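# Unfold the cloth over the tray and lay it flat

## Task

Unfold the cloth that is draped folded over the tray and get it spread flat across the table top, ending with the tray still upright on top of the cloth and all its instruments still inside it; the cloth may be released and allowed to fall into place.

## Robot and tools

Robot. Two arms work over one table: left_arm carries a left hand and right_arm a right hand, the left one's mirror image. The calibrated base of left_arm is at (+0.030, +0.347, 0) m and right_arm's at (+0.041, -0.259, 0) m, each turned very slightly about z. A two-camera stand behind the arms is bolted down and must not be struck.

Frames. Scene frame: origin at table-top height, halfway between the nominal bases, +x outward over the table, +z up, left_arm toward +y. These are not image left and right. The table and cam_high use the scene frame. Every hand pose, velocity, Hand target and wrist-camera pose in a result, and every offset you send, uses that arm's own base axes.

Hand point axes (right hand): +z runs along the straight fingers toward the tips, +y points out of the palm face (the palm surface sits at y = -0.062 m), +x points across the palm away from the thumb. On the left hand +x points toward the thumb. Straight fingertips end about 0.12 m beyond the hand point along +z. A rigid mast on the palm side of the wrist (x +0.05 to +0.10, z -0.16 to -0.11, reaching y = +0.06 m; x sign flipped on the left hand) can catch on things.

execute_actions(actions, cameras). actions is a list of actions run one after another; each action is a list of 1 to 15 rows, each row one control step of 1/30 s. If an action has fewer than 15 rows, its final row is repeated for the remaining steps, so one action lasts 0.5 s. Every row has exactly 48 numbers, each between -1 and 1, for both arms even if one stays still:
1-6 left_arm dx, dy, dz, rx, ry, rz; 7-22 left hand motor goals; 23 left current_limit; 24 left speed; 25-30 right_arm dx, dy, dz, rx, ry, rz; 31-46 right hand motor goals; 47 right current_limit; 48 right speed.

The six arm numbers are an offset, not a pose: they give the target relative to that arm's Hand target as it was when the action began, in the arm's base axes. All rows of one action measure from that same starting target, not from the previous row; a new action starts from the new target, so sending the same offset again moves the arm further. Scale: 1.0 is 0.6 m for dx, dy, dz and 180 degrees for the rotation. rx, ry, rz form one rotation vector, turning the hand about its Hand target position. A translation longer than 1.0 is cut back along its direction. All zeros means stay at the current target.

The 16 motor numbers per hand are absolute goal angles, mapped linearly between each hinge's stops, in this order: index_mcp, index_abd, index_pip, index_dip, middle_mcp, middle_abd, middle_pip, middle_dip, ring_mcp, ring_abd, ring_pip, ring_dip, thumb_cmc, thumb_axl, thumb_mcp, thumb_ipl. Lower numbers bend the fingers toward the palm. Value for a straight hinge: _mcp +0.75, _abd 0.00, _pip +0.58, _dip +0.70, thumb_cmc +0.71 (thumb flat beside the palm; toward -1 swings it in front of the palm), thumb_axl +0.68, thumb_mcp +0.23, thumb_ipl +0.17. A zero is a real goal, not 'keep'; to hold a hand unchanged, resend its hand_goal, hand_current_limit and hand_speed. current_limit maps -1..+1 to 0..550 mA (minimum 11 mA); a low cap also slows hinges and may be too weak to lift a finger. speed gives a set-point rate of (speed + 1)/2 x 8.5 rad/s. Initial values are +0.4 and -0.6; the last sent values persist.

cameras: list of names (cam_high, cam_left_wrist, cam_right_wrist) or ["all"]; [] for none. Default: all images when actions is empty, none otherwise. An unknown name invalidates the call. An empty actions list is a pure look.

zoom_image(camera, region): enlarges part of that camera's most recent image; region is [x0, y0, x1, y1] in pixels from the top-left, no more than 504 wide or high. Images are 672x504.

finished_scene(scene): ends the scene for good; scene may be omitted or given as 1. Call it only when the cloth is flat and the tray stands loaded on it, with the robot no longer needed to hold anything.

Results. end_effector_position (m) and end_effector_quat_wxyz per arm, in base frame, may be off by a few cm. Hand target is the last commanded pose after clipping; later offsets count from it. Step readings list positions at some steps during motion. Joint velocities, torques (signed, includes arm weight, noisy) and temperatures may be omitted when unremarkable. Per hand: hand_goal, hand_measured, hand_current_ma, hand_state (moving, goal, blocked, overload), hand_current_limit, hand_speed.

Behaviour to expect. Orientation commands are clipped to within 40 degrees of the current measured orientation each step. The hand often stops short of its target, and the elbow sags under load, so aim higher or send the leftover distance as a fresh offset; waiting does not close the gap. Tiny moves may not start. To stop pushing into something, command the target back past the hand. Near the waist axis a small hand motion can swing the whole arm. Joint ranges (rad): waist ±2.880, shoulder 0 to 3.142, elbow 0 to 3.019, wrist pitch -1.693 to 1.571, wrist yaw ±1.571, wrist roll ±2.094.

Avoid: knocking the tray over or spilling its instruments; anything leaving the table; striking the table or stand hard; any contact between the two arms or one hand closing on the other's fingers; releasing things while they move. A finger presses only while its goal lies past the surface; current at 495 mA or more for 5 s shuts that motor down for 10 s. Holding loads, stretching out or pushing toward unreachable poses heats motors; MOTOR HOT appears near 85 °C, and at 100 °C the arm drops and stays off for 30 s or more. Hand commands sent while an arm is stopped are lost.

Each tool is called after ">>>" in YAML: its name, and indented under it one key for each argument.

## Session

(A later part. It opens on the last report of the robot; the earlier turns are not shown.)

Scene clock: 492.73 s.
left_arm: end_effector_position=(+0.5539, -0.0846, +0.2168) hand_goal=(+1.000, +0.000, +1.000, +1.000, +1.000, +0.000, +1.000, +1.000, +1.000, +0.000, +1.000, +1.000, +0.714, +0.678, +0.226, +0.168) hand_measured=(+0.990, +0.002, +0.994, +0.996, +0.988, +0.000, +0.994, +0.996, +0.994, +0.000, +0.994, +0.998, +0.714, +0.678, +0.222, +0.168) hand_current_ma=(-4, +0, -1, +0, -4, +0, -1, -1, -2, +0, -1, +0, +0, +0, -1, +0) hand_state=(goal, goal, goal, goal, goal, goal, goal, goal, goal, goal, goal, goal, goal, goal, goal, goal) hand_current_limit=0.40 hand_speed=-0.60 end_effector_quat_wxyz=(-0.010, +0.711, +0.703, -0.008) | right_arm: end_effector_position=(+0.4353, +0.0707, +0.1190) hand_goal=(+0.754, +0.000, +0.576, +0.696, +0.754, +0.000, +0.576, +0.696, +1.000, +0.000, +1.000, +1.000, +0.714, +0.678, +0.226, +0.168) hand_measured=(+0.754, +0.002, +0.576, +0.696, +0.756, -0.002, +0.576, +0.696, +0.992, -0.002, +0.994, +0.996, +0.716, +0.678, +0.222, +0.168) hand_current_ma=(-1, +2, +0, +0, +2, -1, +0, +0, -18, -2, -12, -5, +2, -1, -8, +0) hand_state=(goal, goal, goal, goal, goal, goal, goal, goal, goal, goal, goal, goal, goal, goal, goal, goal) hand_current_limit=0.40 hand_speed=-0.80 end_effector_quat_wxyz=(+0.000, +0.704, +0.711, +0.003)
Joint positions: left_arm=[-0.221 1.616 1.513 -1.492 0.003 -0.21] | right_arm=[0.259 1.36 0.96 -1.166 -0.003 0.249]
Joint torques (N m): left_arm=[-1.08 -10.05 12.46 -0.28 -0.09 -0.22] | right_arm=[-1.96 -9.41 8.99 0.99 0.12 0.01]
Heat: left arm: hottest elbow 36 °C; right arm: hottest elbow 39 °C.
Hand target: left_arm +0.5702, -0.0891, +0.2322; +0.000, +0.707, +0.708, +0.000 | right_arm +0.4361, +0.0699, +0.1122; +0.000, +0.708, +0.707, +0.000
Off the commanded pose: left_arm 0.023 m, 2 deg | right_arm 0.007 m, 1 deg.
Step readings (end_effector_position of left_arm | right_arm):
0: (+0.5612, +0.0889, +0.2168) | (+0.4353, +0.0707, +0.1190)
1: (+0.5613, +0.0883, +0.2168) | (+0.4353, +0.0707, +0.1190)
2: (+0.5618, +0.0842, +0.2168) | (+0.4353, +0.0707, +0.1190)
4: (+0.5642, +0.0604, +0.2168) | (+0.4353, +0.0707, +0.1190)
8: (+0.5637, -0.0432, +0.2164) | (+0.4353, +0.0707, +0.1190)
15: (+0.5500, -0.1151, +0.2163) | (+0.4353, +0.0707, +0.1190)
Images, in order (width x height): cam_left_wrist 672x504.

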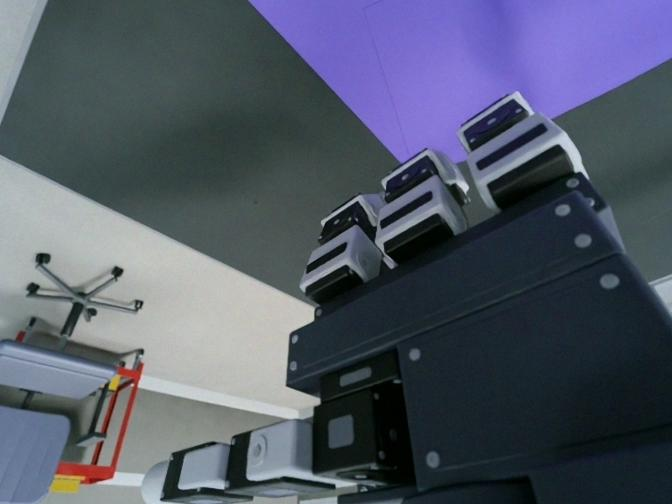

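>>> execute_actions:
  actions:
    - [[-0.042,-0.015,-0.14,0,0,0,1,0,1,1,0.754,0,0.576,0.696,1,0,1,1,0.714,0.678,0.226,0.168,0.4,-0.6,0,0,0,0,0,0,0.754,0,0.576,0.696,0.754,0,0.576,0.696,1,0,1,1,0.714,0.678,0.226,0.168,0.4,-0.8]]
    - [[0,0,-0.05,0,0,0,1,0,1,1,0.754,0,0.576,0.696,1,0,1,1,0.714,0.678,0.226,0.168,0.4,-0.6,0,0,0,0,0,0,0.754,0,0.576,0.696,0.754,0,0.576,0.696,1,0,1,1,0.714,0.678,0.226,0.168,0.4,-0.8]]
  cameras: ["cam_left_wrist"]

Scene clock: 529.67 s.
left_arm: end_effector_position=(+0.5457, -0.0971, +0.1320) hand_goal=(+1.000, +0.000, +1.000, +1.000, +0.754, +0.000, +0.576, +0.696, +1.000, +0.000, +1.000, +1.000, +0.714, +0.678, +0.226, +0.168) hand_measured=(+0.990, +0.002, +0.994, +0.996, +0.756, +0.000, +0.578, +0.700, +0.994, +0.000, +0.994, +0.998, +0.714, +0.678, +0.222, +0.168) hand_current_ma=(-3, +0, -1, +0, +0, +0, +0, +0, -2, +0, -1, +0, +0, +0, -1, +0) hand_state=(goal, goal, goal, goal, goal, goal, goal, goal, goal, goal, goal, goal, goal, goal, goal, goal) hand_current_limit=0.40 hand_speed=-0.60 end_effector_quat_wxyz=(+0.008, +0.710, +0.704, +0.003) | right_arm: end_effector_position=(+0.4353, +0.0707, +0.1190) hand_goal=(+0.754, +0.000, +0.576, +0.696, +0.754, +0.000, +0.576, +0.696, +1.000, +0.000, +1.000, +1.000, +0.714, +0.678, +0.226, +0.168) hand_measured=(+0.754, +0.002, +0.576, +0.696, +0.756, -0.002, +0.576, +0.696, +0.992, -0.002, +0.994, +0.996, +0.716, +0.678, +0.222, +0.168) hand_current_ma=(-1, +2, +0, +0, +2, -1, +0, +0, -18, -2, -12, -5, +2, -1, -8, +0) hand_state=(goal, goal, goal, goal, goal, goal, goal, goal, goal, goal, goal, goal, goal, goal, goal, goal) hand_current_limit=0.40 hand_speed=-0.80 end_effector_quat_wxyz=(+0.000, +0.704, +0.711, +0.003)
Joint positions: left_arm=[-0.251 1.627 1.29 -1.217 0.003 -0.243] | right_arm=[0.259 1.36 0.96 -1.166 -0.003 0.249]
Joint torques (N m): left_arm=[-1.26 -9.23 6.87 0.91 -0.16 -0.18] | right_arm=[-1.73 -9.05 8.84 1.18 0.16 0.01]
Heat: left arm: hottest elbow 40 °C; right arm: hottest elbow 38 °C.
Hand target: left_arm +0.5450, -0.0981, +0.1183; +0.000, +0.706, +0.708, +0.000 | right_arm +0.4361, +0.0699, +0.1122; +0.000, +0.708, +0.707, +0.000
Off the commanded pose: left_arm 0.014 m, 1 deg | right_arm 0.007 m, 1 deg.
Step readings (end_effector_position of left_arm | right_arm):
0: (+0.5539, -0.0845, +0.2168) | (+0.4353, +0.0707, +0.1190)
1: (+0.5540, -0.0845, +0.2168) | (+0.4353, +0.0707, +0.1190)
2: (+0.5549, -0.0852, +0.2157) | (+0.4353, +0.0707, +0.1190)
4: (+0.5578, -0.0877, +0.2069) | (+0.4353, +0.0707, +0.1190)
8: (+0.5462, -0.0914, +0.1682) | (+0.4353, +0.0707, +0.1190)
15: (+0.5431, -0.0967, +0.1524) | (+0.4353, +0.0707, +0.1190)
16: (+0.5441, -0.0970, +0.1528) | (+0.4353, +0.0707, +0.1190)
17: (+0.5448, -0.0971, +0.1519) | (+0.4353, +0.0707, +0.1190)
19: (+0.5466, -0.0975, +0.1481) | (+0.4353, +0.0707, +0.1190)
23: (+0.5446, -0.0969, +0.1372) | (+0.4353, +0.0707, +0.1190)
30: (+0.5453, -0.0970, +0.1319) | (+0.4353, +0.0707, +0.1190)
Images, in order (width x height): cam_left_wrist 672x504.

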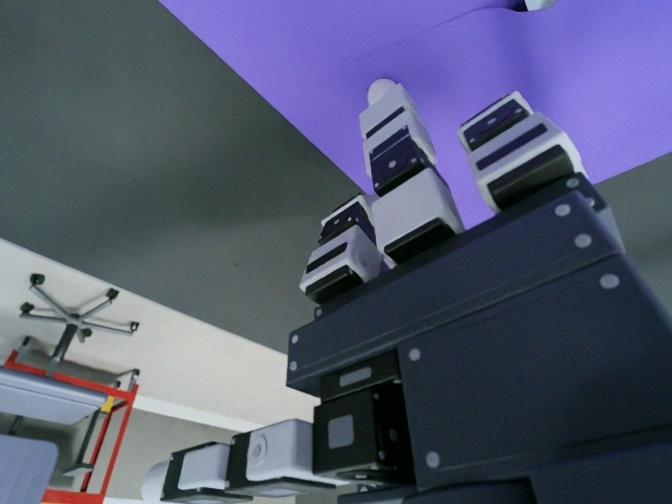

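>>> execute_actions:
  actions:
    - [[0,0,-0.03,0,0,0,1,0,1,1,0.754,0,0.576,0.696,1,0,1,1,0.714,0.678,0.226,0.168,0.4,-0.6,0,0,-0.01,0,0,0,0.754,0,0.576,0.696,0.754,0,0.576,0.696,1,0,1,1,0.714,0.678,0.226,0.168,0.4,-0.8]]
  cameras: ["cam_left_wrist"]

>>> zoom_image:
  camera: "cam_left_wrist"
  region: [250, 0, 550, 200]

Scene clock: 537.07 s.
left_arm: end_effector_position=(+0.5507, -0.0982, +0.1312) hand_goal=(+1.000, +0.000, +1.000, +1.000, +0.754, +0.000, +0.576, +0.696, +1.000, +0.000, +1.000, +1.000, +0.714, +0.678, +0.226, +0.168) hand_measured=(+0.990, +0.002, +0.994, +0.996, +0.784, +0.006, +0.598, +0.708, +0.994, +0.000, +0.994, +0.998, +0.714, +0.678, +0.222, +0.168) hand_current_ma=(-3, +0, -1, +0, +22, +1, +12, +4, -2, +0, -1, +0, +0, +0, -1, +0) hand_state=(goal, goal, goal, goal, blocked, goal, blocked, goal, goal, goal, goal, goal, goal, goal, goal, goal) hand_current_limit=0.40 hand_speed=-0.60 end_effector_quat_wxyz=(+0.019, +0.710, +0.704, +0.010) | right_arm: end_effector_position=(+0.4380, +0.0712, +0.1195) hand_goal=(+0.754, +0.000, +0.576, +0.696, +0.754, +0.000, +0.576, +0.696, +1.000, +0.000, +1.000, +1.000, +0.714, +0.678, +0.226, +0.168) hand_measured=(+0.756, +0.002, +0.578, +0.696, +0.758, -0.002, +0.578, +0.696, +0.992, -0.002, +0.994, +0.996, +0.716, +0.678, +0.222, +0.168) hand_current_ma=(+4, +2, +1, +0, +8, -1, +3, +0, -18, -2, -12, -5, +2, -1, -8, +0) hand_state=(goal, goal, goal, goal, goal, goal, goal, goal, goal, goal, goal, goal, goal, goal, goal, goal) hand_current_limit=0.40 hand_speed=-0.80 end_effector_quat_wxyz=(+0.003, +0.704, +0.710, +0.008)
Joint positions: left_arm=[-0.251 1.627 1.282 -1.183 0.002 -0.243] | right_arm=[0.259 1.36 0.959 -1.152 -0.002 0.25]
Joint torques (N m): left_arm=[-1.03 -8.35 5.19 1.43 -0.12 -0.19] | right_arm=[-1.85 -8.76 8.17 1.22 0.16 0.07]
Heat: left arm: hottest elbow 39 °C; right arm: hottest elbow 37 °C.
Hand target: left_arm +0.5450, -0.0981, +0.1003; +0.000, +0.707, +0.708, +0.000 | right_arm +0.4359, +0.0699, +0.1061; +0.000, +0.708, +0.707, +0.000
Off the commanded pose: left_arm 0.031 m, 2 deg | right_arm 0.013 m, 1 deg.
Step readings (end_effector_position of left_arm | right_arm):
0: (+0.5457, -0.0971, +0.1320) | (+0.4353, +0.0707, +0.1190)
1: (+0.5458, -0.0971, +0.1321) | (+0.4353, +0.0707, +0.1190)
2: (+0.5461, -0.0972, +0.1317) | (+0.4355, +0.0708, +0.1191)
4: (+0.5470, -0.0974, +0.1306) | (+0.4368, +0.0711, +0.1195)
8: (+0.5497, -0.0979, +0.1311) | (+0.4378, +0.0713, +0.1194)
15: (+0.5506, -0.0981, +0.1312) | (+0.4380, +0.0712, +0.1195)
Images, in order (width x height): cam_left_wrist 672x504.

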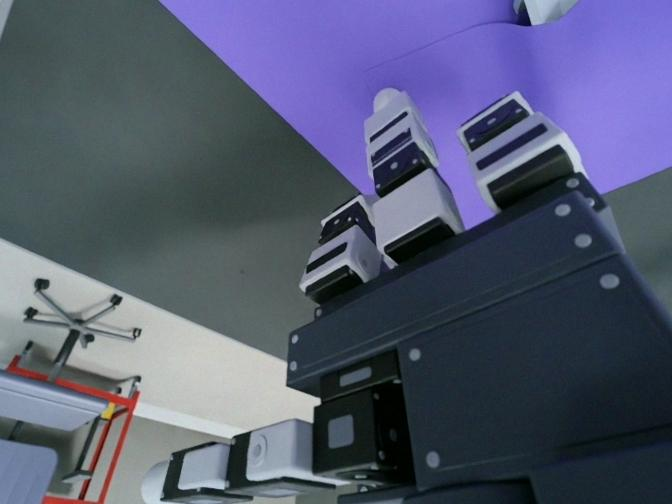

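Scaled by 1.680.

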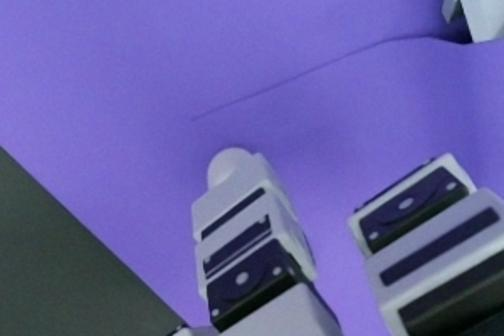

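>>> execute_actions:
  actions:
    - [[-0.08,0.01,0,0,0,0,1,0,1,1,0.754,0,0.576,0.696,1,0,1,1,0.714,0.678,0.226,0.168,0.4,-0.6,0,0,0,0,0,0,0.754,0,0.576,0.696,0.754,0,0.576,0.696,1,0,1,1,0.714,0.678,0.226,0.168,0.4,-0.8]]
    - [[-0.08,0.015,0,0,0,0,1,0,1,1,0.754,0,0.576,0.696,1,0,1,1,0.714,0.678,0.226,0.168,0.4,-0.6,0,0,0,0,0,0,0.754,0,0.576,0.696,0.754,0,0.576,0.696,1,0,1,1,0.714,0.678,0.226,0.168,0.4,-0.8]]
  cameras: ["cam_left_wrist","cam_high","cam_right_wrist"]

Scene clock: 543.73 s.
left_arm: end_effector_position=(+0.4684, -0.0846, +0.1281) hand_goal=(+1.000, +0.000, +1.000, +1.000, +0.754, +0.000, +0.576, +0.696, +1.000, +0.000, +1.000, +1.000, +0.714, +0.678, +0.226, +0.168) hand_measured=(+0.990, +0.002, +0.994, +0.996, +0.684, -0.012, +0.526, +0.664, +0.992, +0.000, +0.994, +0.998, +0.714, +0.678, +0.222, +0.168) hand_current_ma=(-3, +0, -1, +0, -106, -3, -53, -23, -2, +0, -1, +0, +0, +0, -1, +0) hand_state=(goal, goal, goal, goal, blocked, goal, blocked, blocked, goal, goal, goal, goal, goal, goal, goal, goal) hand_current_limit=0.40 hand_speed=-0.60 end_effector_quat_wxyz=(+0.030, +0.708, +0.705, +0.018) | right_arm: end_effector_position=(+0.4380, +0.0712, +0.1195) hand_goal=(+0.754, +0.000, +0.576, +0.696, +0.754, +0.000, +0.576, +0.696, +1.000, +0.000, +1.000, +1.000, +0.714, +0.678, +0.226, +0.168) hand_measured=(+0.756, +0.002, +0.578, +0.696, +0.758, -0.002, +0.578, +0.696, +0.992, -0.002, +0.994, +0.996, +0.716, +0.678, +0.222, +0.168) hand_current_ma=(+4, +2, +1, +0, +8, -1, +3, +0, -18, -2, -12, -5, +2, -1, -8, +0) hand_state=(goal, goal, goal, goal, goal, goal, goal, goal, goal, goal, goal, goal, goal, goal, goal, goal) hand_current_limit=0.40 hand_speed=-0.80 end_effector_quat_wxyz=(+0.003, +0.704, +0.710, +0.008)
Joint positions: left_arm=[-0.271 1.409 1.018 -1.111 -0.001 -0.267] | right_arm=[0.259 1.36 0.959 -1.152 -0.002 0.25]
Joint torques (N m): left_arm=[-1.61 -6.71 4.34 0.02 -0.04 -0.19] | right_arm=[-1.73 -9.17 8.21 1.31 0.12 0.02]
Heat: left arm: hottest elbow 38 °C; right arm: hottest elbow 37 °C.
Hand target: left_arm +0.4490, -0.0830, +0.1001; +0.000, +0.707, +0.708, +0.000 | right_arm +0.4359, +0.0699, +0.1061; +0.000, +0.708, +0.707, +0.000
Off the commanded pose: left_arm 0.034 m, 4 deg | right_arm 0.014 m, 1 deg.
Step readings (end_effector_position of left_arm | right_arm):
0: (+0.5507, -0.0982, +0.1312) | (+0.4380, +0.0712, +0.1195)
1: (+0.5502, -0.0980, +0.1305) | (+0.4380, +0.0712, +0.1195)
2: (+0.5486, -0.0976, +0.1295) | (+0.4380, +0.0712, +0.1195)
4: (+0.5403, -0.0961, +0.1313) | (+0.4380, +0.0712, +0.1195)
8: (+0.5192, -0.0934, +0.1306) | (+0.4380, +0.0712, +0.1195)
15: (+0.5146, -0.0933, +0.1301) | (+0.4380, +0.0712, +0.1195)
16: (+0.5139, -0.0931, +0.1297) | (+0.4380, +0.0712, +0.1195)
17: (+0.5120, -0.0929, +0.1290) | (+0.4380, +0.0712, +0.1195)
19: (+0.5017, -0.0909, +0.1289) | (+0.4380, +0.0712, +0.1195)
23: (+0.4765, -0.0857, +0.1290) | (+0.4380, +0.0712, +0.1195)
30: (+0.4689, -0.0848, +0.1283) | (+0.4380, +0.0712, +0.1195)

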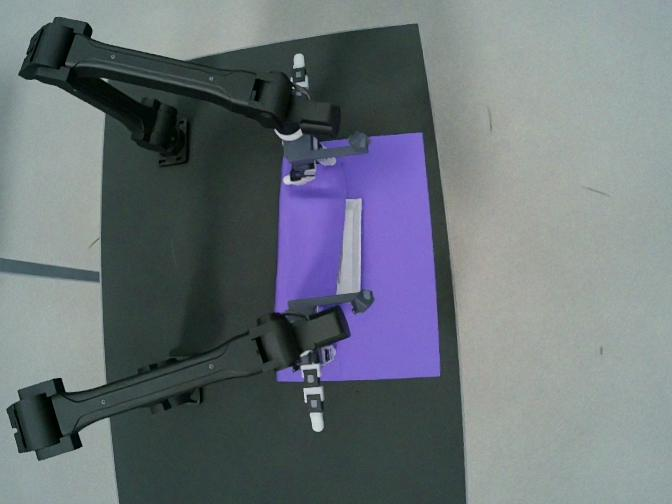

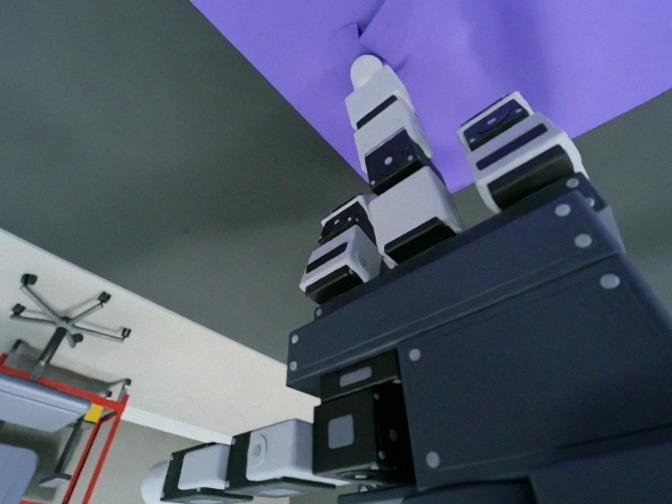

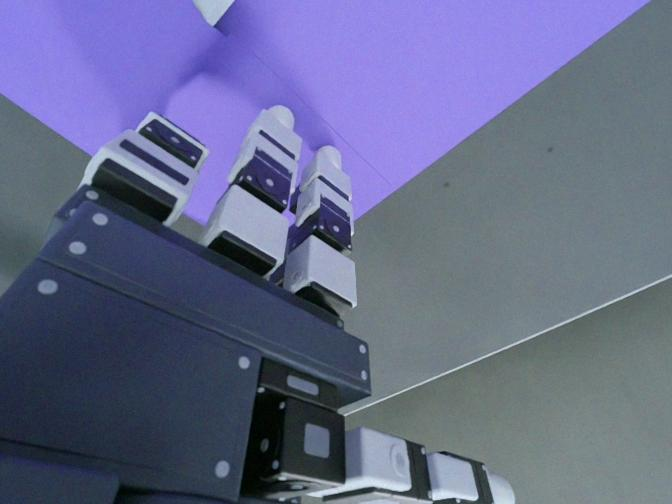

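>>> zoom_image:
  camera: "cam_left_wrist"
  region: [250, 0, 550, 200]

>>> zoom_image:
  camera: "cam_high"
  region: [260, 120, 400, 260]

Scaled by 1.680.

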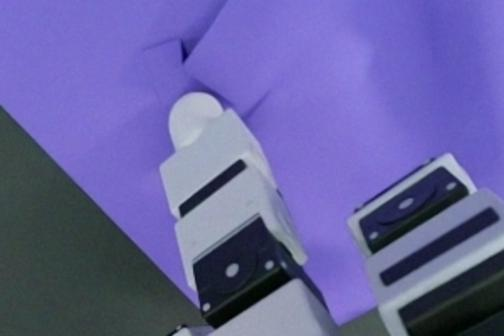

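Scaled by 3.600.

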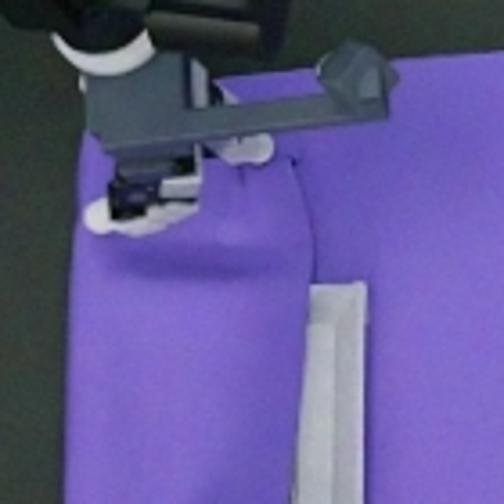

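>>> execute_actions:
  actions:
    - [[-0.08,0.015,0.01,0,0,0,1,0,1,1,0.754,0,0.576,0.696,1,0,1,1,0.714,0.678,0.226,0.168,0.4,-0.6,0,0,0,0,0,0,0.754,0,0.576,0.696,0.754,0,0.576,0.696,1,0,1,1,0.714,0.678,0.226,0.168,0.4,-0.8]]
    - [[-0.06,0.01,0,0,0,0,1,0,1,1,0.754,0,0.576,0.696,1,0,1,1,0.714,0.678,0.226,0.168,0.4,-0.6,-0.06,0,0,0,0,0,0.754,0,0.576,0.696,0.754,0,0.576,0.696,1,0,1,1,0.714,0.678,0.226,0.168,0.4,-0.8]]
  cameras: ["cam_left_wrist","cam_high","cam_right_wrist"]

>>> zoom_image:
  camera: "cam_high"
  region: [260, 120, 400, 400]

Scene clock: 574.67 s.
left_arm: end_effector_position=(+0.3857, -0.0709, +0.1268) hand_goal=(+1.000, +0.000, +1.000, +1.000, +0.754, +0.000, +0.576, +0.696, +1.000, +0.000, +1.000, +1.000, +0.714, +0.678, +0.226, +0.168) hand_measured=(+0.990, +0.002, +0.994, +0.996, +0.676, -0.006, +0.518, +0.660, +0.992, +0.000, +0.994, +0.998, +0.714, +0.678, +0.222, +0.168) hand_current_ma=(-3, +0, -1, +0, -130, -1, -65, -28, -2, +0, -1, +0, +0, +0, -1, +0) hand_state=(goal, goal, goal, goal, blocked, goal, blocked, blocked, goal, goal, goal, goal, goal, goal, goal, goal) hand_current_limit=0.40 hand_speed=-0.60 end_effector_quat_wxyz=(+0.030, +0.708, +0.706, +0.017) | right_arm: end_effector_position=(+0.4116, +0.0670, +0.1199) hand_goal=(+0.754, +0.000, +0.576, +0.696, +0.754, +0.000, +0.576, +0.696, +1.000, +0.000, +1.000, +1.000, +0.714, +0.678, +0.226, +0.168) hand_measured=(+0.742, +0.000, +0.570, +0.694, +0.742, -0.002, +0.570, +0.694, +0.992, -0.002, +0.994, +0.996, +0.716, +0.678, +0.222, +0.168) hand_current_ma=(-26, +0, -13, -3, -28, -3, -10, -3, -16, -2, -12, -5, +1, -1, -8, +0) hand_state=(goal, goal, goal, goal, goal, goal, goal, goal, goal, goal, goal, goal, goal, goal, goal, goal) hand_current_limit=0.40 hand_speed=-0.80 end_effector_quat_wxyz=(+0.009, +0.708, +0.706, +0.015)
Joint positions: left_arm=[-0.301 1.184 0.814 -1.132 -0.002 -0.297] | right_arm=[0.27 1.28 0.882 -1.138 0.001 0.273]
Joint torques (N m): left_arm=[-1.55 -4.37 4.74 -0.68 0 -0.18] | right_arm=[-0.38 -8.64 7.38 0.5 0.03 0.08]
Heat: left arm: hottest elbow 35 °C; right arm: hottest elbow 35 °C.
Hand target: left_arm +0.3650, -0.0681, +0.1062; +0.000, +0.707, +0.708, +0.000 | right_arm +0.4000, +0.0700, +0.1061; +0.000, +0.708, +0.707, +0.000
Off the commanded pose: left_arm 0.029 m, 4 deg | right_arm 0.018 m, 2 deg.
Step readings (end_effector_position of left_arm | right_arm):
0: (+0.4684, -0.0847, +0.1283) | (+0.4380, +0.0712, +0.1195)
1: (+0.4678, -0.0846, +0.1280) | (+0.4380, +0.0712, +0.1195)
2: (+0.4662, -0.0841, +0.1276) | (+0.4380, +0.0712, +0.1195)
4: (+0.4556, -0.0822, +0.1274) | (+0.4380, +0.0712, +0.1195)
8: (+0.4301, -0.0775, +0.1279) | (+0.4380, +0.0712, +0.1195)
15: (+0.4217, -0.0766, +0.1273) | (+0.4380, +0.0712, +0.1195)
16: (+0.4212, -0.0765, +0.1271) | (+0.4378, +0.0712, +0.1192)
17: (+0.4195, -0.0761, +0.1265) | (+0.4367, +0.0707, +0.1183)
19: (+0.4116, -0.0748, +0.1267) | (+0.4316, +0.0693, +0.1192)
23: (+0.3922, -0.0718, +0.1274) | (+0.4164, +0.0669, +0.1197)
30: (+0.3857, -0.0709, +0.1268) | (+0.4117, +0.0672, +0.1199)

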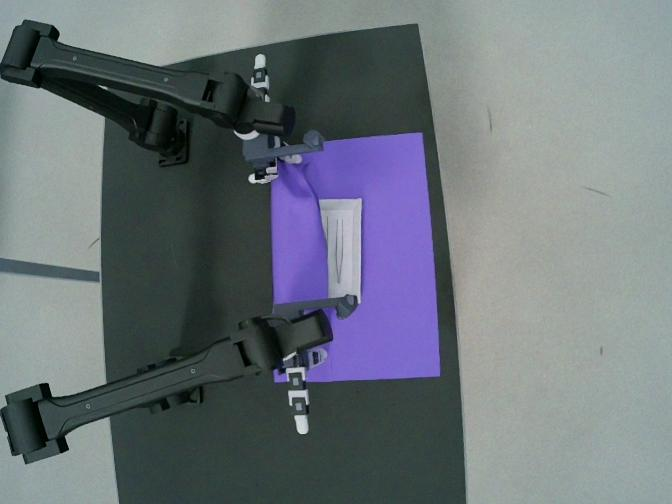

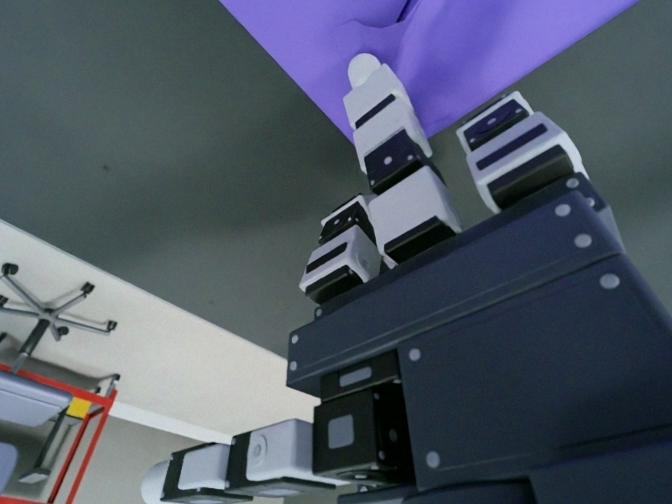

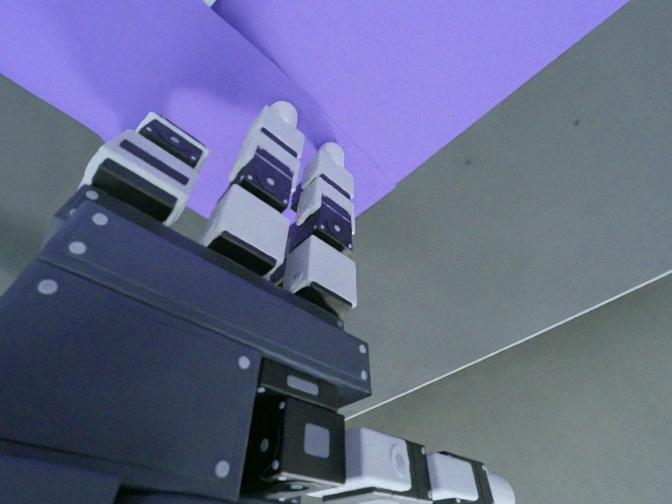

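Scaled by 1.800.

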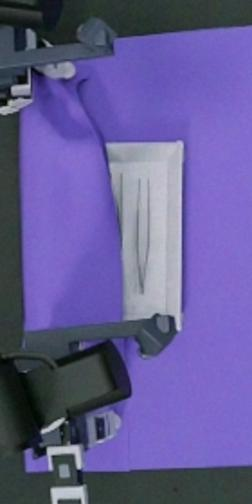

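>>> execute_actions:
  actions:
    - [[-0.06,0.01,0.0,0,0,0,1,0,1,1,0.754,0,0.576,0.696,1,0,1,1,0.714,0.678,0.226,0.168,0.4,-0.6,-0.06,0,0,0,0,0,0.754,0,0.576,0.696,0.754,0,0.576,0.696,1,0,1,1,0.714,0.678,0.226,0.168,0.4,-0.8]]
    - [[-0.06,0.01,0,0,0,0,1,0,1,1,0.754,0,0.576,0.696,1,0,1,1,0.714,0.678,0.226,0.168,0.4,-0.6,-0.08,0,0,0,0,0,0.754,0,0.576,0.696,0.754,0,0.576,0.696,1,0,1,1,0.714,0.678,0.226,0.168,0.4,-0.8]]
  cameras: ["cam_left_wrist","cam_high","cam_right_wrist"]

>>> zoom_image:
  camera: "cam_high"
  region: [230, 120, 400, 400]

Scene clock: 587.87 s.
left_arm: end_effector_position=(+0.3125, -0.0602, +0.1256) hand_goal=(+1.000, +0.000, +1.000, +1.000, +0.754, +0.000, +0.576, +0.696, +1.000, +0.000, +1.000, +1.000, +0.714, +0.678, +0.226, +0.168) hand_measured=(+0.990, +0.002, +0.994, +0.996, +0.676, -0.006, +0.518, +0.660, +0.992, +0.000, +0.994, +0.998, +0.714, +0.678, +0.222, +0.168) hand_current_ma=(-3, +0, -1, +0, -130, -1, -65, -28, -2, +0, -1, +0, +0, +0, -1, +0) hand_state=(goal, goal, goal, goal, blocked, goal, blocked, blocked, goal, goal, goal, goal, goal, goal, goal, goal) hand_current_limit=0.40 hand_speed=-0.60 end_effector_quat_wxyz=(+0.029, +0.708, +0.705, +0.015) | right_arm: end_effector_position=(+0.3317, +0.0705, +0.1207) hand_goal=(+0.754, +0.000, +0.576, +0.696, +0.754, +0.000, +0.576, +0.696, +1.000, +0.000, +1.000, +1.000, +0.714, +0.678, +0.226, +0.168) hand_measured=(+0.730, +0.000, +0.562, +0.690, +0.734, -0.002, +0.566, +0.692, +0.992, -0.002, +0.994, +0.996, +0.714, +0.678, +0.222, +0.168) hand_current_ma=(-63, -1, -34, -12, -52, -2, -19, -7, -15, -2, -11, -5, +1, -1, -8, +0) hand_state=(blocked, goal, goal, goal, goal, goal, goal, goal, goal, goal, goal, goal, goal, goal, goal, goal) hand_current_limit=0.40 hand_speed=-0.80 end_effector_quat_wxyz=(+0.012, +0.707, +0.707, +0.022)
Joint positions: left_arm=[-0.349 0.962 0.664 -1.207 -0.003 -0.345] | right_arm=[0.366 1.049 0.706 -1.178 0.005 0.367]
Joint torques (N m): left_arm=[-1.55 -2.02 5.04 -0.58 0.04 -0.19] | right_arm=[-0.5 -5.3 7.56 -0.16 -0.13 0.13]
Heat: left arm: hottest elbow 34 °C; right arm: hottest elbow 35 °C.
Hand target: left_arm +0.2930, -0.0561, +0.1062; +0.000, +0.707, +0.708, +0.000 | right_arm +0.3160, +0.0699, +0.1061; +0.000, +0.708, +0.707, +0.000
Off the commanded pose: left_arm 0.028 m, 4 deg | right_arm 0.021 m, 3 deg.
Step readings (end_effector_position of left_arm | right_arm):
0: (+0.3856, -0.0708, +0.1268) | (+0.4116, +0.0670, +0.1199)
1: (+0.3854, -0.0707, +0.1266) | (+0.4113, +0.0669, +0.1198)
2: (+0.3835, -0.0704, +0.1260) | (+0.4093, +0.0665, +0.1190)
4: (+0.3769, -0.0695, +0.1263) | (+0.4026, +0.0666, +0.1197)
8: (+0.3572, -0.0668, +0.1269) | (+0.3843, +0.0677, +0.1206)
15: (+0.3497, -0.0658, +0.1262) | (+0.3789, +0.0689, +0.1205)
16: (+0.3493, -0.0658, +0.1260) | (+0.3786, +0.0688, +0.1203)
17: (+0.3478, -0.0654, +0.1255) | (+0.3760, +0.0689, +0.1196)
19: (+0.3417, -0.0645, +0.1259) | (+0.3678, +0.0688, +0.1201)
23: (+0.3223, -0.0616, +0.1263) | (+0.3433, +0.0697, +0.1211)
30: (+0.3136, -0.0605, +0.1256) | (+0.3325, +0.0707, +0.1206)

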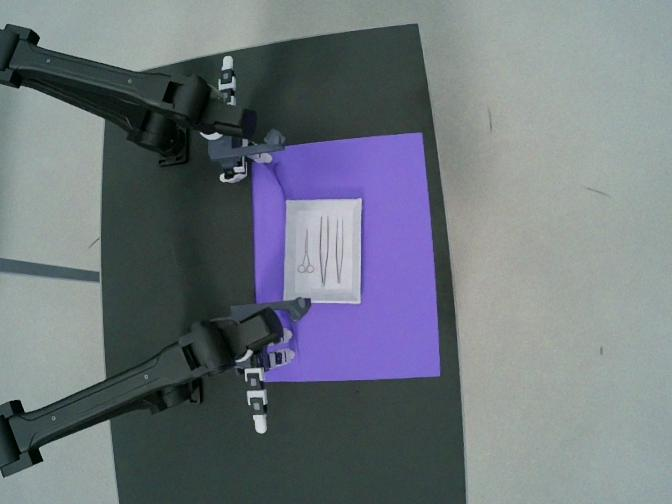

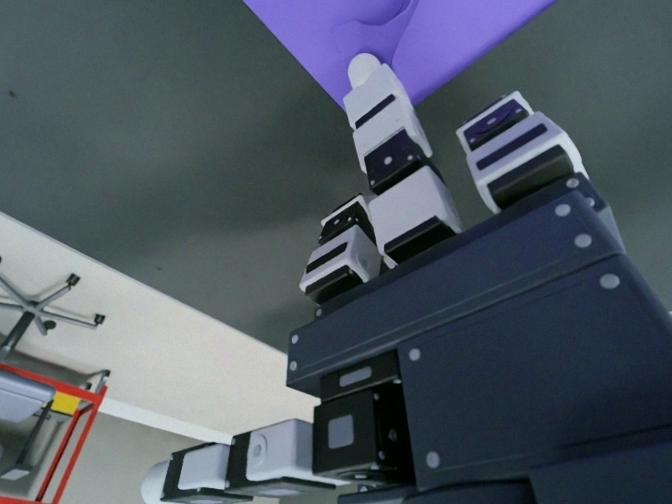

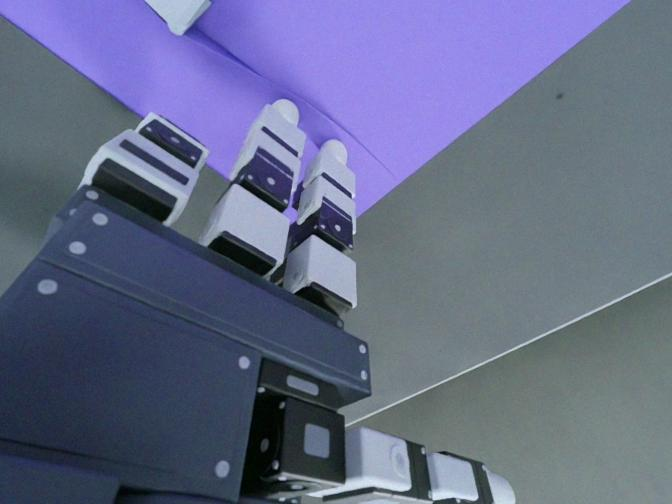

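Scaled by 1.800.

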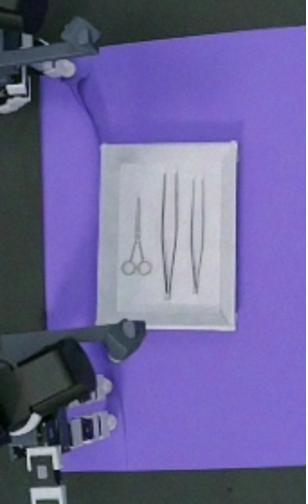

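>>> execute_actions:
  actions:
    - [[-0.06,0.01,0.0,0,0,0,1,0,1,1,0.754,0,0.576,0.696,1,0,1,1,0.714,0.678,0.226,0.168,0.4,-0.6,-0.08,0,0,0,0,0,0.754,0,0.576,0.696,0.754,0,0.576,0.696,1,0,1,1,0.714,0.678,0.226,0.168,0.4,-0.8]]
    - [[-0.04,0.01,0,0,0,0,1,0,1,1,0.754,0,0.576,0.696,1,0,1,1,0.714,0.678,0.226,0.168,0.4,-0.6,-0.06,0,0,0,0,0,0.754,0,0.576,0.696,0.754,0,0.576,0.696,1,0,1,1,0.714,0.678,0.226,0.168,0.4,-0.8]]
  cameras: ["cam_left_wrist","cam_high","cam_right_wrist"]

>>> zoom_image:
  camera: "cam_high"
  region: [200, 120, 370, 400]

Scene clock: 597.27 s.
left_arm: end_effector_position=(+0.2504, -0.0490, +0.1238) hand_goal=(+1.000, +0.000, +1.000, +1.000, +0.754, +0.000, +0.576, +0.696, +1.000, +0.000, +1.000, +1.000, +0.714, +0.678, +0.226, +0.168) hand_measured=(+0.990, +0.002, +0.994, +0.996, +0.676, -0.008, +0.518, +0.660, +0.992, +0.000, +0.994, +0.998, +0.714, +0.678, +0.222, +0.168) hand_current_ma=(-3, +0, -1, +0, -130, -1, -65, -28, -2, +0, -1, +0, +0, +0, -1, +0) hand_state=(goal, goal, goal, goal, blocked, goal, blocked, blocked, goal, goal, goal, goal, goal, goal, goal, goal) hand_current_limit=0.40 hand_speed=-0.60 end_effector_quat_wxyz=(+0.027, +0.708, +0.705, +0.013) | right_arm: end_effector_position=(+0.2467, +0.0726, +0.1206) hand_goal=(+0.754, +0.000, +0.576, +0.696, +0.754, +0.000, +0.576, +0.696, +1.000, +0.000, +1.000, +1.000, +0.714, +0.678, +0.226, +0.168) hand_measured=(+0.726, +0.000, +0.556, +0.688, +0.734, +0.000, +0.566, +0.692, +0.994, -0.002, +0.994, +0.996, +0.714, +0.678, +0.222, +0.168) hand_current_ma=(-82, -1, -47, -18, -53, -1, -21, -8, -14, -2, -11, -5, +1, -1, -8, +0) hand_state=(blocked, goal, goal, goal, blocked, goal, goal, goal, goal, goal, goal, goal, goal, goal, goal, goal) hand_current_limit=0.40 hand_speed=-0.80 end_effector_quat_wxyz=(+0.010, +0.707, +0.707, +0.022)
Joint positions: left_arm=[-0.409 0.748 0.56 -1.324 -0.004 -0.404] | right_arm=[0.544 0.788 0.57 -1.304 0.009 0.544]
Joint torques (N m): left_arm=[-1.73 0.38 5.34 -0.61 0.1 -0.19] | right_arm=[-0.26 -2.14 7.68 -0.16 -0.32 0.11]
Heat: left arm: hottest elbow 34 °C; right arm: hottest elbow 35 °C.
Hand target: left_arm +0.2330, -0.0441, +0.1063; +0.000, +0.707, +0.708, +0.000 | right_arm +0.2319, +0.0698, +0.1060; +0.000, +0.708, +0.707, +0.000
Off the commanded pose: left_arm 0.025 m, 3 deg | right_arm 0.021 m, 3 deg.
Step readings (end_effector_position of left_arm | right_arm):
0: (+0.3125, -0.0602, +0.1256) | (+0.3317, +0.0705, +0.1207)
1: (+0.3122, -0.0601, +0.1253) | (+0.3313, +0.0704, +0.1204)
2: (+0.3110, -0.0599, +0.1249) | (+0.3293, +0.0701, +0.1197)
4: (+0.3048, -0.0591, +0.1252) | (+0.3211, +0.0705, +0.1202)
8: (+0.2869, -0.0563, +0.1253) | (+0.2979, +0.0714, +0.1212)
15: (+0.2765, -0.0550, +0.1247) | (+0.2851, +0.0724, +0.1207)
16: (+0.2764, -0.0550, +0.1249) | (+0.2845, +0.0721, +0.1206)
17: (+0.2754, -0.0547, +0.1247) | (+0.2830, +0.0718, +0.1202)
19: (+0.2706, -0.0537, +0.1246) | (+0.2763, +0.0724, +0.1205)
23: (+0.2579, -0.0505, +0.1239) | (+0.2589, +0.0735, +0.1211)
30: (+0.2513, -0.0493, +0.1237) | (+0.2482, +0.0737, +0.1208)

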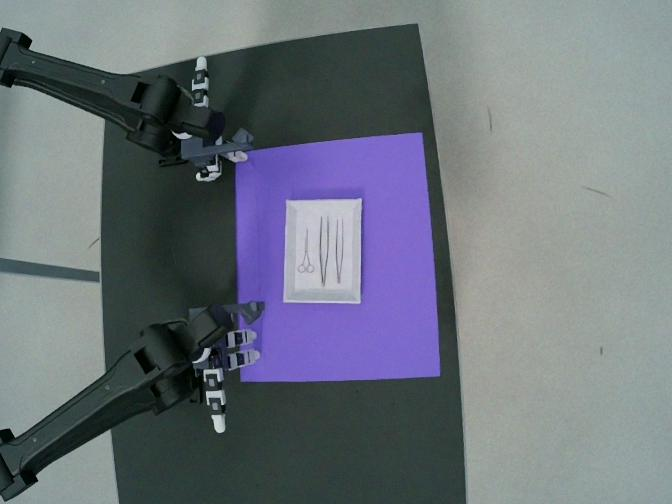

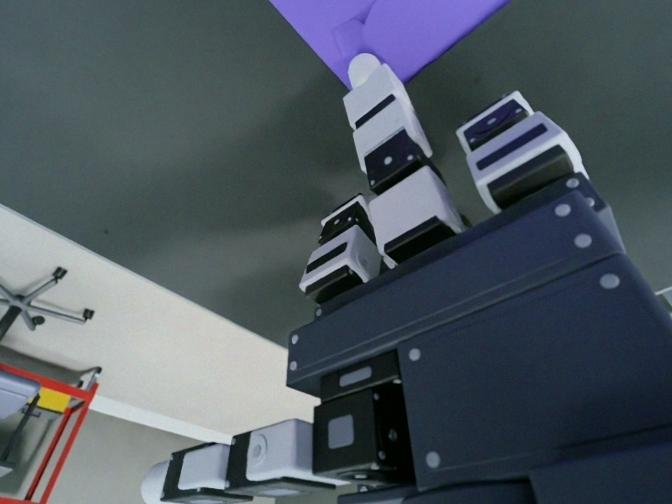

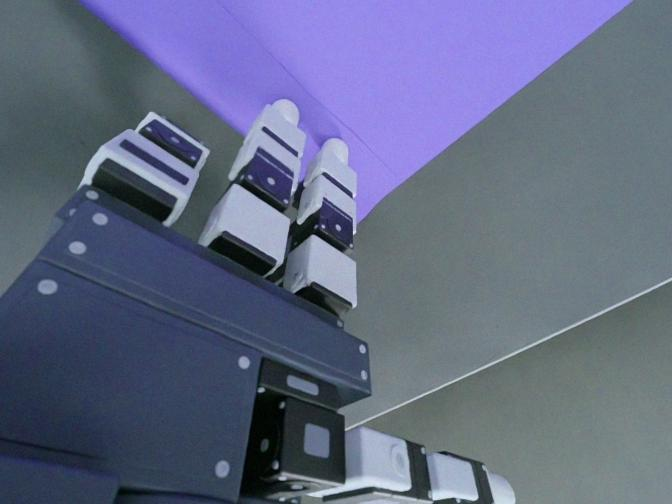

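Scaled by 1.800.

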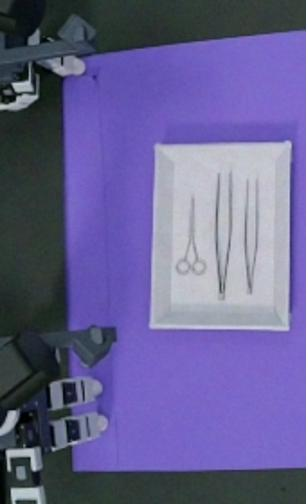

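>>> execute_actions:
  actions:
    - [[-0.04,0.0,0.0,0,0,0,1,0,1,1,0.754,0,0.576,0.696,1,0,1,1,0.714,0.678,0.226,0.168,0.4,-0.6,-0.04,0,0,0,0,0,0.754,0,0.576,0.696,0.754,0,0.576,0.696,1,0,1,1,0.714,0.678,0.226,0.168,0.4,-0.8]]
    - [[-0.03,0.0,0,0,0,0,1,0,1,1,0.754,0,0.576,0.696,1,0,1,1,0.714,0.678,0.226,0.168,0.4,-0.6,-0.04,0,0,0,0,0,0.754,0,0.576,0.696,0.754,0,0.576,0.696,1,0,1,1,0.714,0.678,0.226,0.168,0.4,-0.8]]
  cameras: ["cam_left_wrist","cam_high","cam_right_wrist"]

>>> zoom_image:
  camera: "cam_high"
  region: [200, 120, 370, 400]

Scene clock: 618.87 s.
left_arm: end_effector_position=(+0.2216, -0.0527, +0.1288) hand_goal=(+1.000, +0.000, +1.000, +1.000, +0.754, +0.000, +0.576, +0.696, +1.000, +0.000, +1.000, +1.000, +0.714, +0.678, +0.226, +0.168) hand_measured=(+0.992, +0.002, +0.994, +0.996, +0.742, -0.002, +0.566, +0.688, +0.994, +0.000, +0.994, +0.998, +0.714, +0.678, +0.222, +0.168) hand_current_ma=(-2, +0, -1, +0, -5, +0, -3, -2, -2, +0, -1, +0, +0, +0, -1, +0) hand_state=(goal, goal, goal, goal, goal, goal, goal, goal, goal, goal, goal, goal, goal, goal, goal, goal) hand_current_limit=0.40 hand_speed=-0.60 end_effector_quat_wxyz=(+0.037, +0.715, +0.698, +0.016) | right_arm: end_effector_position=(+0.1972, +0.0750, +0.1202) hand_goal=(+0.754, +0.000, +0.576, +0.696, +0.754, +0.000, +0.576, +0.696, +1.000, +0.000, +1.000, +1.000, +0.714, +0.678, +0.226, +0.168) hand_measured=(+0.720, +0.000, +0.552, +0.684, +0.742, +0.000, +0.568, +0.692, +0.994, -0.002, +0.994, +0.996, +0.714, +0.678, +0.222, +0.168) hand_current_ma=(-102, -1, -60, -23, -30, +0, -15, -8, -13, -2, -11, -5, +1, -1, -8, +0) hand_state=(blocked, goal, blocked, goal, goal, goal, goal, goal, goal, goal, goal, goal, goal, goal, goal, goal) hand_current_limit=0.40 hand_speed=-0.80 end_effector_quat_wxyz=(+0.007, +0.707, +0.707, +0.022)
Joint positions: left_arm=[-0.501 0.627 0.528 -1.392 -0.008 -0.476] | right_arm=[0.732 0.64 0.517 -1.403 0.011 0.731]
Joint torques (N m): left_arm=[-1.44 0.73 6.97 0.02 -0.14 -0.19] | right_arm=[-0.73 0.32 7.66 -0.24 -0.43 0.09]
Heat: left arm: hottest elbow 33 °C; right arm: hottest elbow 35 °C.
Hand target: left_arm +0.2149, -0.0500, +0.1237; +0.030, +0.713, +0.700, +0.014 | right_arm +0.1839, +0.0698, +0.1060; +0.000, +0.708, +0.707, +0.000
Off the commanded pose: left_arm 0.009 m, 1 deg | right_arm 0.020 m, 3 deg.
led back after a hold (left arm): the arm was led back toward your command in small steps, so it may still be short of it.
Step readings (end_effector_position of left_arm | right_arm):
0: (+0.2503, -0.0490, +0.1238) | (+0.2467, +0.0725, +0.1206)
1: (+0.2502, -0.0489, +0.1237) | (+0.2467, +0.0726, +0.1206)
2: (+0.2489, -0.0488, +0.1233) | (+0.2455, +0.0724, +0.1204)
4: (+0.2451, -0.0495, +0.1244) | (+0.2410, +0.0732, +0.1204)
8: (+0.2331, -0.0501, +0.1237) | (+0.2291, +0.0745, +0.1204)
9: (+0.2315, -0.0501, +0.1238) | (+0.2273, +0.0744, +0.1205) HELD (not all sent) left_arm
15: (+0.2313, -0.0502, +0.1245) | (+0.2230, +0.0745, +0.1203) HELD (not all sent) left_arm
16: (+0.2314, -0.0503, +0.1246) | (+0.2227, +0.0744, +0.1203)
17: (+0.2314, -0.0504, +0.1246) | (+0.2210, +0.0740, +0.1201)
19: (+0.2313, -0.0507, +0.1258) | (+0.2167, +0.0746, +0.1204)
23: (+0.2263, -0.0530, +0.1294) | (+0.2053, +0.0760, +0.1205)
30: (+0.2222, -0.0531, +0.1289) | (+0.1985, +0.0760, +0.1202)
HELD (not all sent) left_arm: steps 9 to 15.
pose unreachable (left arm): on one or more control steps of this call, first in action 0 (counted from 0), this arm could not follow its commanded pose, so it was not sent that pose on those steps. It may still have moved: this result reports where it is.
cause: moving toward the commanded pose would bring two parts of the arm too close to each other (its base and another part of the arm, with joints 1 (waist) to 6 (wrist roll) between them, 31 mm apart when it was first held).

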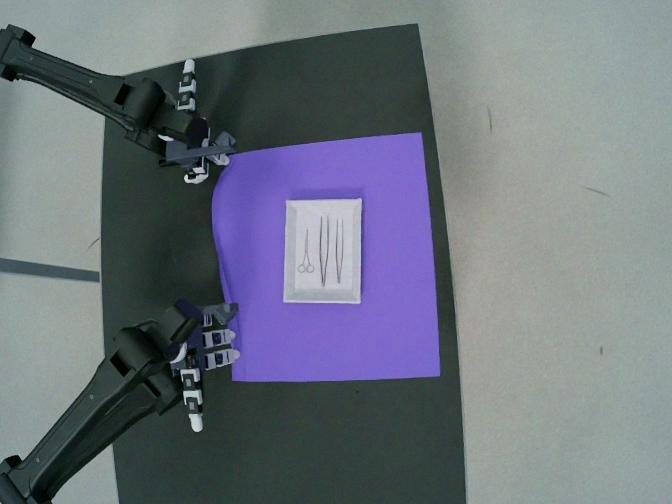

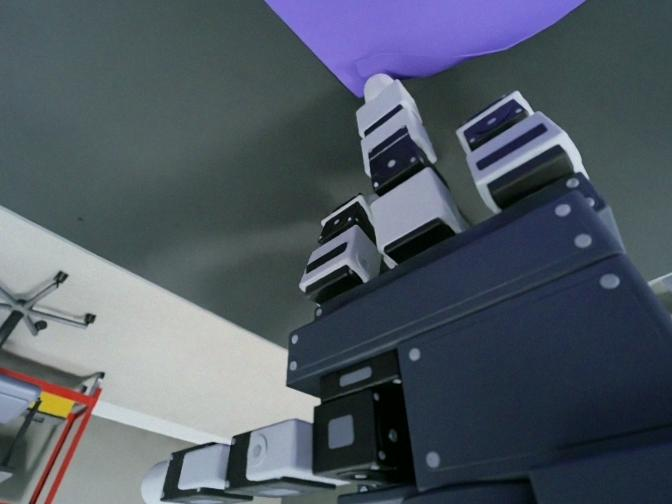

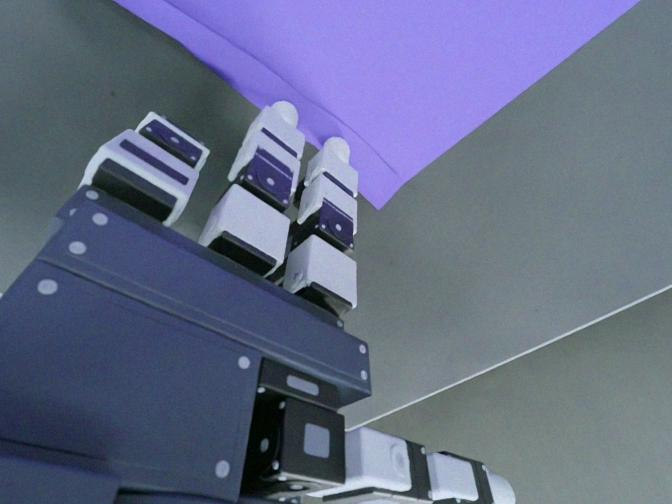

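Scaled by 1.800.

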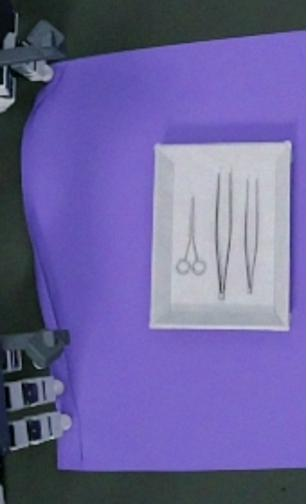

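>>> execute_actions:
  actions:
    - [[0.04,0.0,0.06,0,0,0,1,0,1,1,0.754,0,0.576,0.696,1,0,1,1,0.714,0.678,0.226,0.168,0.4,-0.6,0,0,0.08,0,0,0,0.754,0,0.576,0.696,0.754,0,0.576,0.696,1,0,1,1,0.714,0.678,0.226,0.168,0.4,-0.8]]
    - [[0.15,0.25,0.08,0,0,0,1,0,1,1,0.754,0,0.576,0.696,1,0,1,1,0.714,0.678,0.226,0.168,0.4,-0.6,0.15,-0.25,0.08,0,0,0,0.754,0,0.576,0.696,0.754,0,0.576,0.696,1,0,1,1,0.714,0.678,0.226,0.168,0.4,-0.8]]
  cameras: ["cam_high"]

>>> zoom_image:
  camera: "cam_high"
  region: [190, 130, 350, 260]

>>> zoom_image:
  camera: "cam_high"
  region: [190, 250, 350, 390]

Scene clock: 630.63 s.
left_arm: end_effector_position=(+0.3122, +0.0958, +0.1859) hand_goal=(+1.000, +0.000, +1.000, +1.000, +0.754, +0.000, +0.576, +0.696, +1.000, +0.000, +1.000, +1.000, +0.714, +0.678, +0.226, +0.168) hand_measured=(+0.992, +0.000, +0.994, +0.996, +0.752, -0.002, +0.574, +0.694, +0.994, +0.000, +0.994, +0.998, +0.714, +0.678, +0.222, +0.168) hand_current_ma=(-2, +0, -1, +0, +0, +0, +0, +0, -1, +0, -1, +0, +0, +0, -1, +0) hand_state=(goal, goal, goal, goal, goal, goal, goal, goal, goal, goal, goal, goal, goal, goal, goal, goal) hand_current_limit=0.40 hand_speed=-0.60 end_effector_quat_wxyz=(+0.016, +0.699, +0.715, +0.015) | right_arm: end_effector_position=(+0.2550, -0.0771, +0.1807) hand_goal=(+0.754, +0.000, +0.576, +0.696, +0.754, +0.000, +0.576, +0.696, +1.000, +0.000, +1.000, +1.000, +0.714, +0.678, +0.226, +0.168) hand_measured=(+0.754, -0.002, +0.574, +0.694, +0.754, +0.000, +0.574, +0.694, +0.994, -0.002, +0.994, +0.996, +0.714, +0.678, +0.222, +0.168) hand_current_ma=(-1, -4, -3, -4, -1, +0, -3, -4, -9, -2, -10, -5, +1, -1, -9, +0) hand_state=(goal, goal, goal, goal, goal, goal, goal, goal, goal, goal, goal, goal, goal, goal, goal, goal) hand_current_limit=0.40 hand_speed=-0.80 end_effector_quat_wxyz=(+0.026, +0.732, +0.680, -0.034)
Joint positions: left_arm=[0.316 0.928 0.811 -1.412 0.015 0.294] | right_arm=[-0.188 0.766 0.725 -1.529 0.085 -0.115]
Joint torques (N m): left_arm=[-0.32 -1.08 12.38 0.16 0.06 0.11] | right_arm=[-3.31 -1.49 15.02 0.72 0.03 -0.22]
Heat: left arm: hottest elbow 33 °C; right arm: hottest elbow 36 °C.
Hand target: left_arm +0.3289, +0.0999, +0.2076; +0.030, +0.713, +0.700, +0.014 | right_arm +0.2740, -0.0801, +0.2021; +0.000, +0.708, +0.707, +0.000
Off the commanded pose: left_arm 0.028 m, 3 deg | right_arm 0.029 m, 6 deg.
Step readings (end_effector_position of left_arm | right_arm):
0: (+0.2216, -0.0527, +0.1288) | (+0.1972, +0.0750, +0.1202)
1: (+0.2215, -0.0527, +0.1288) | (+0.1969, +0.0747, +0.1201)
2: (+0.2210, -0.0521, +0.1285) | (+0.1955, +0.0735, +0.1199)
4: (+0.2194, -0.0490, +0.1277) | (+0.1889, +0.0687, +0.1194)
8: (+0.2222, -0.0440, +0.1305) | (+0.1785, +0.0601, +0.1203)
15: (+0.2269, -0.0445, +0.1374) | (+0.1787, +0.0605, +0.1310)
16: (+0.2272, -0.0436, +0.1377) | (+0.1792, +0.0596, +0.1320)
17: (+0.2298, -0.0374, +0.1399) | (+0.1822, +0.0535, +0.1348)
19: (+0.2410, +0.0003, +0.1521) | (+0.1942, +0.0214, +0.1467)
23: (+0.2584, +0.0735, +0.1838) | (+0.2062, -0.0470, +0.1734)
30: (+0.2975, +0.1019, +0.1895) | (+0.2376, -0.0823, +0.1863)
Images, in order (width x height): cam_high 672x504.

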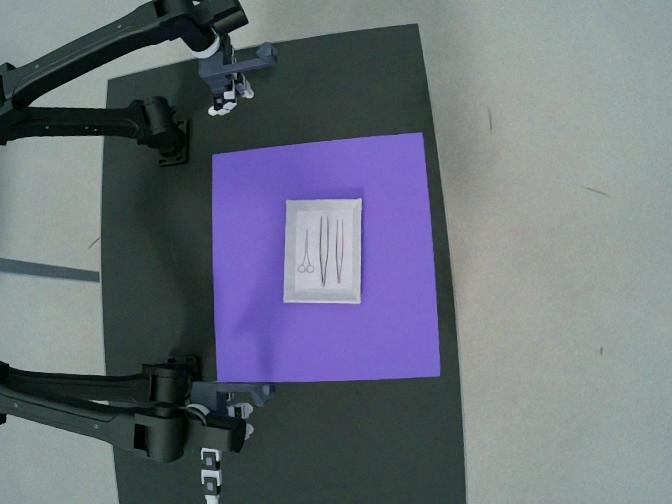

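Scaled by 3.150.

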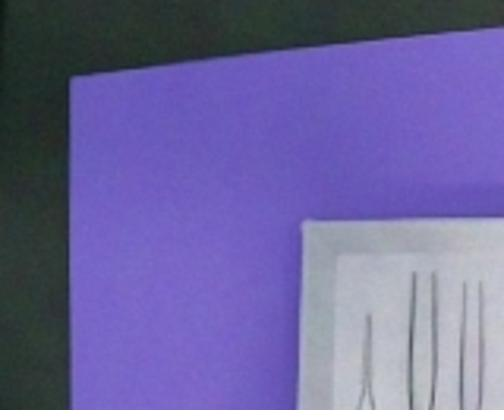

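Scaled by 3.150.

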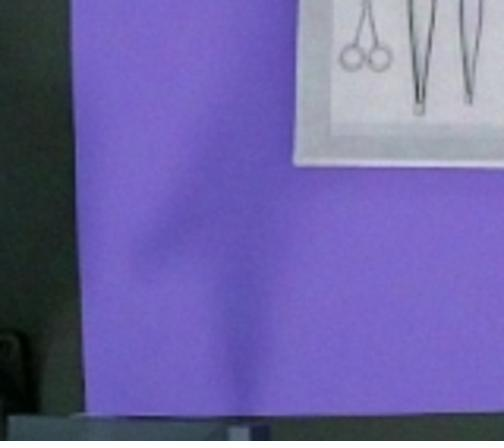

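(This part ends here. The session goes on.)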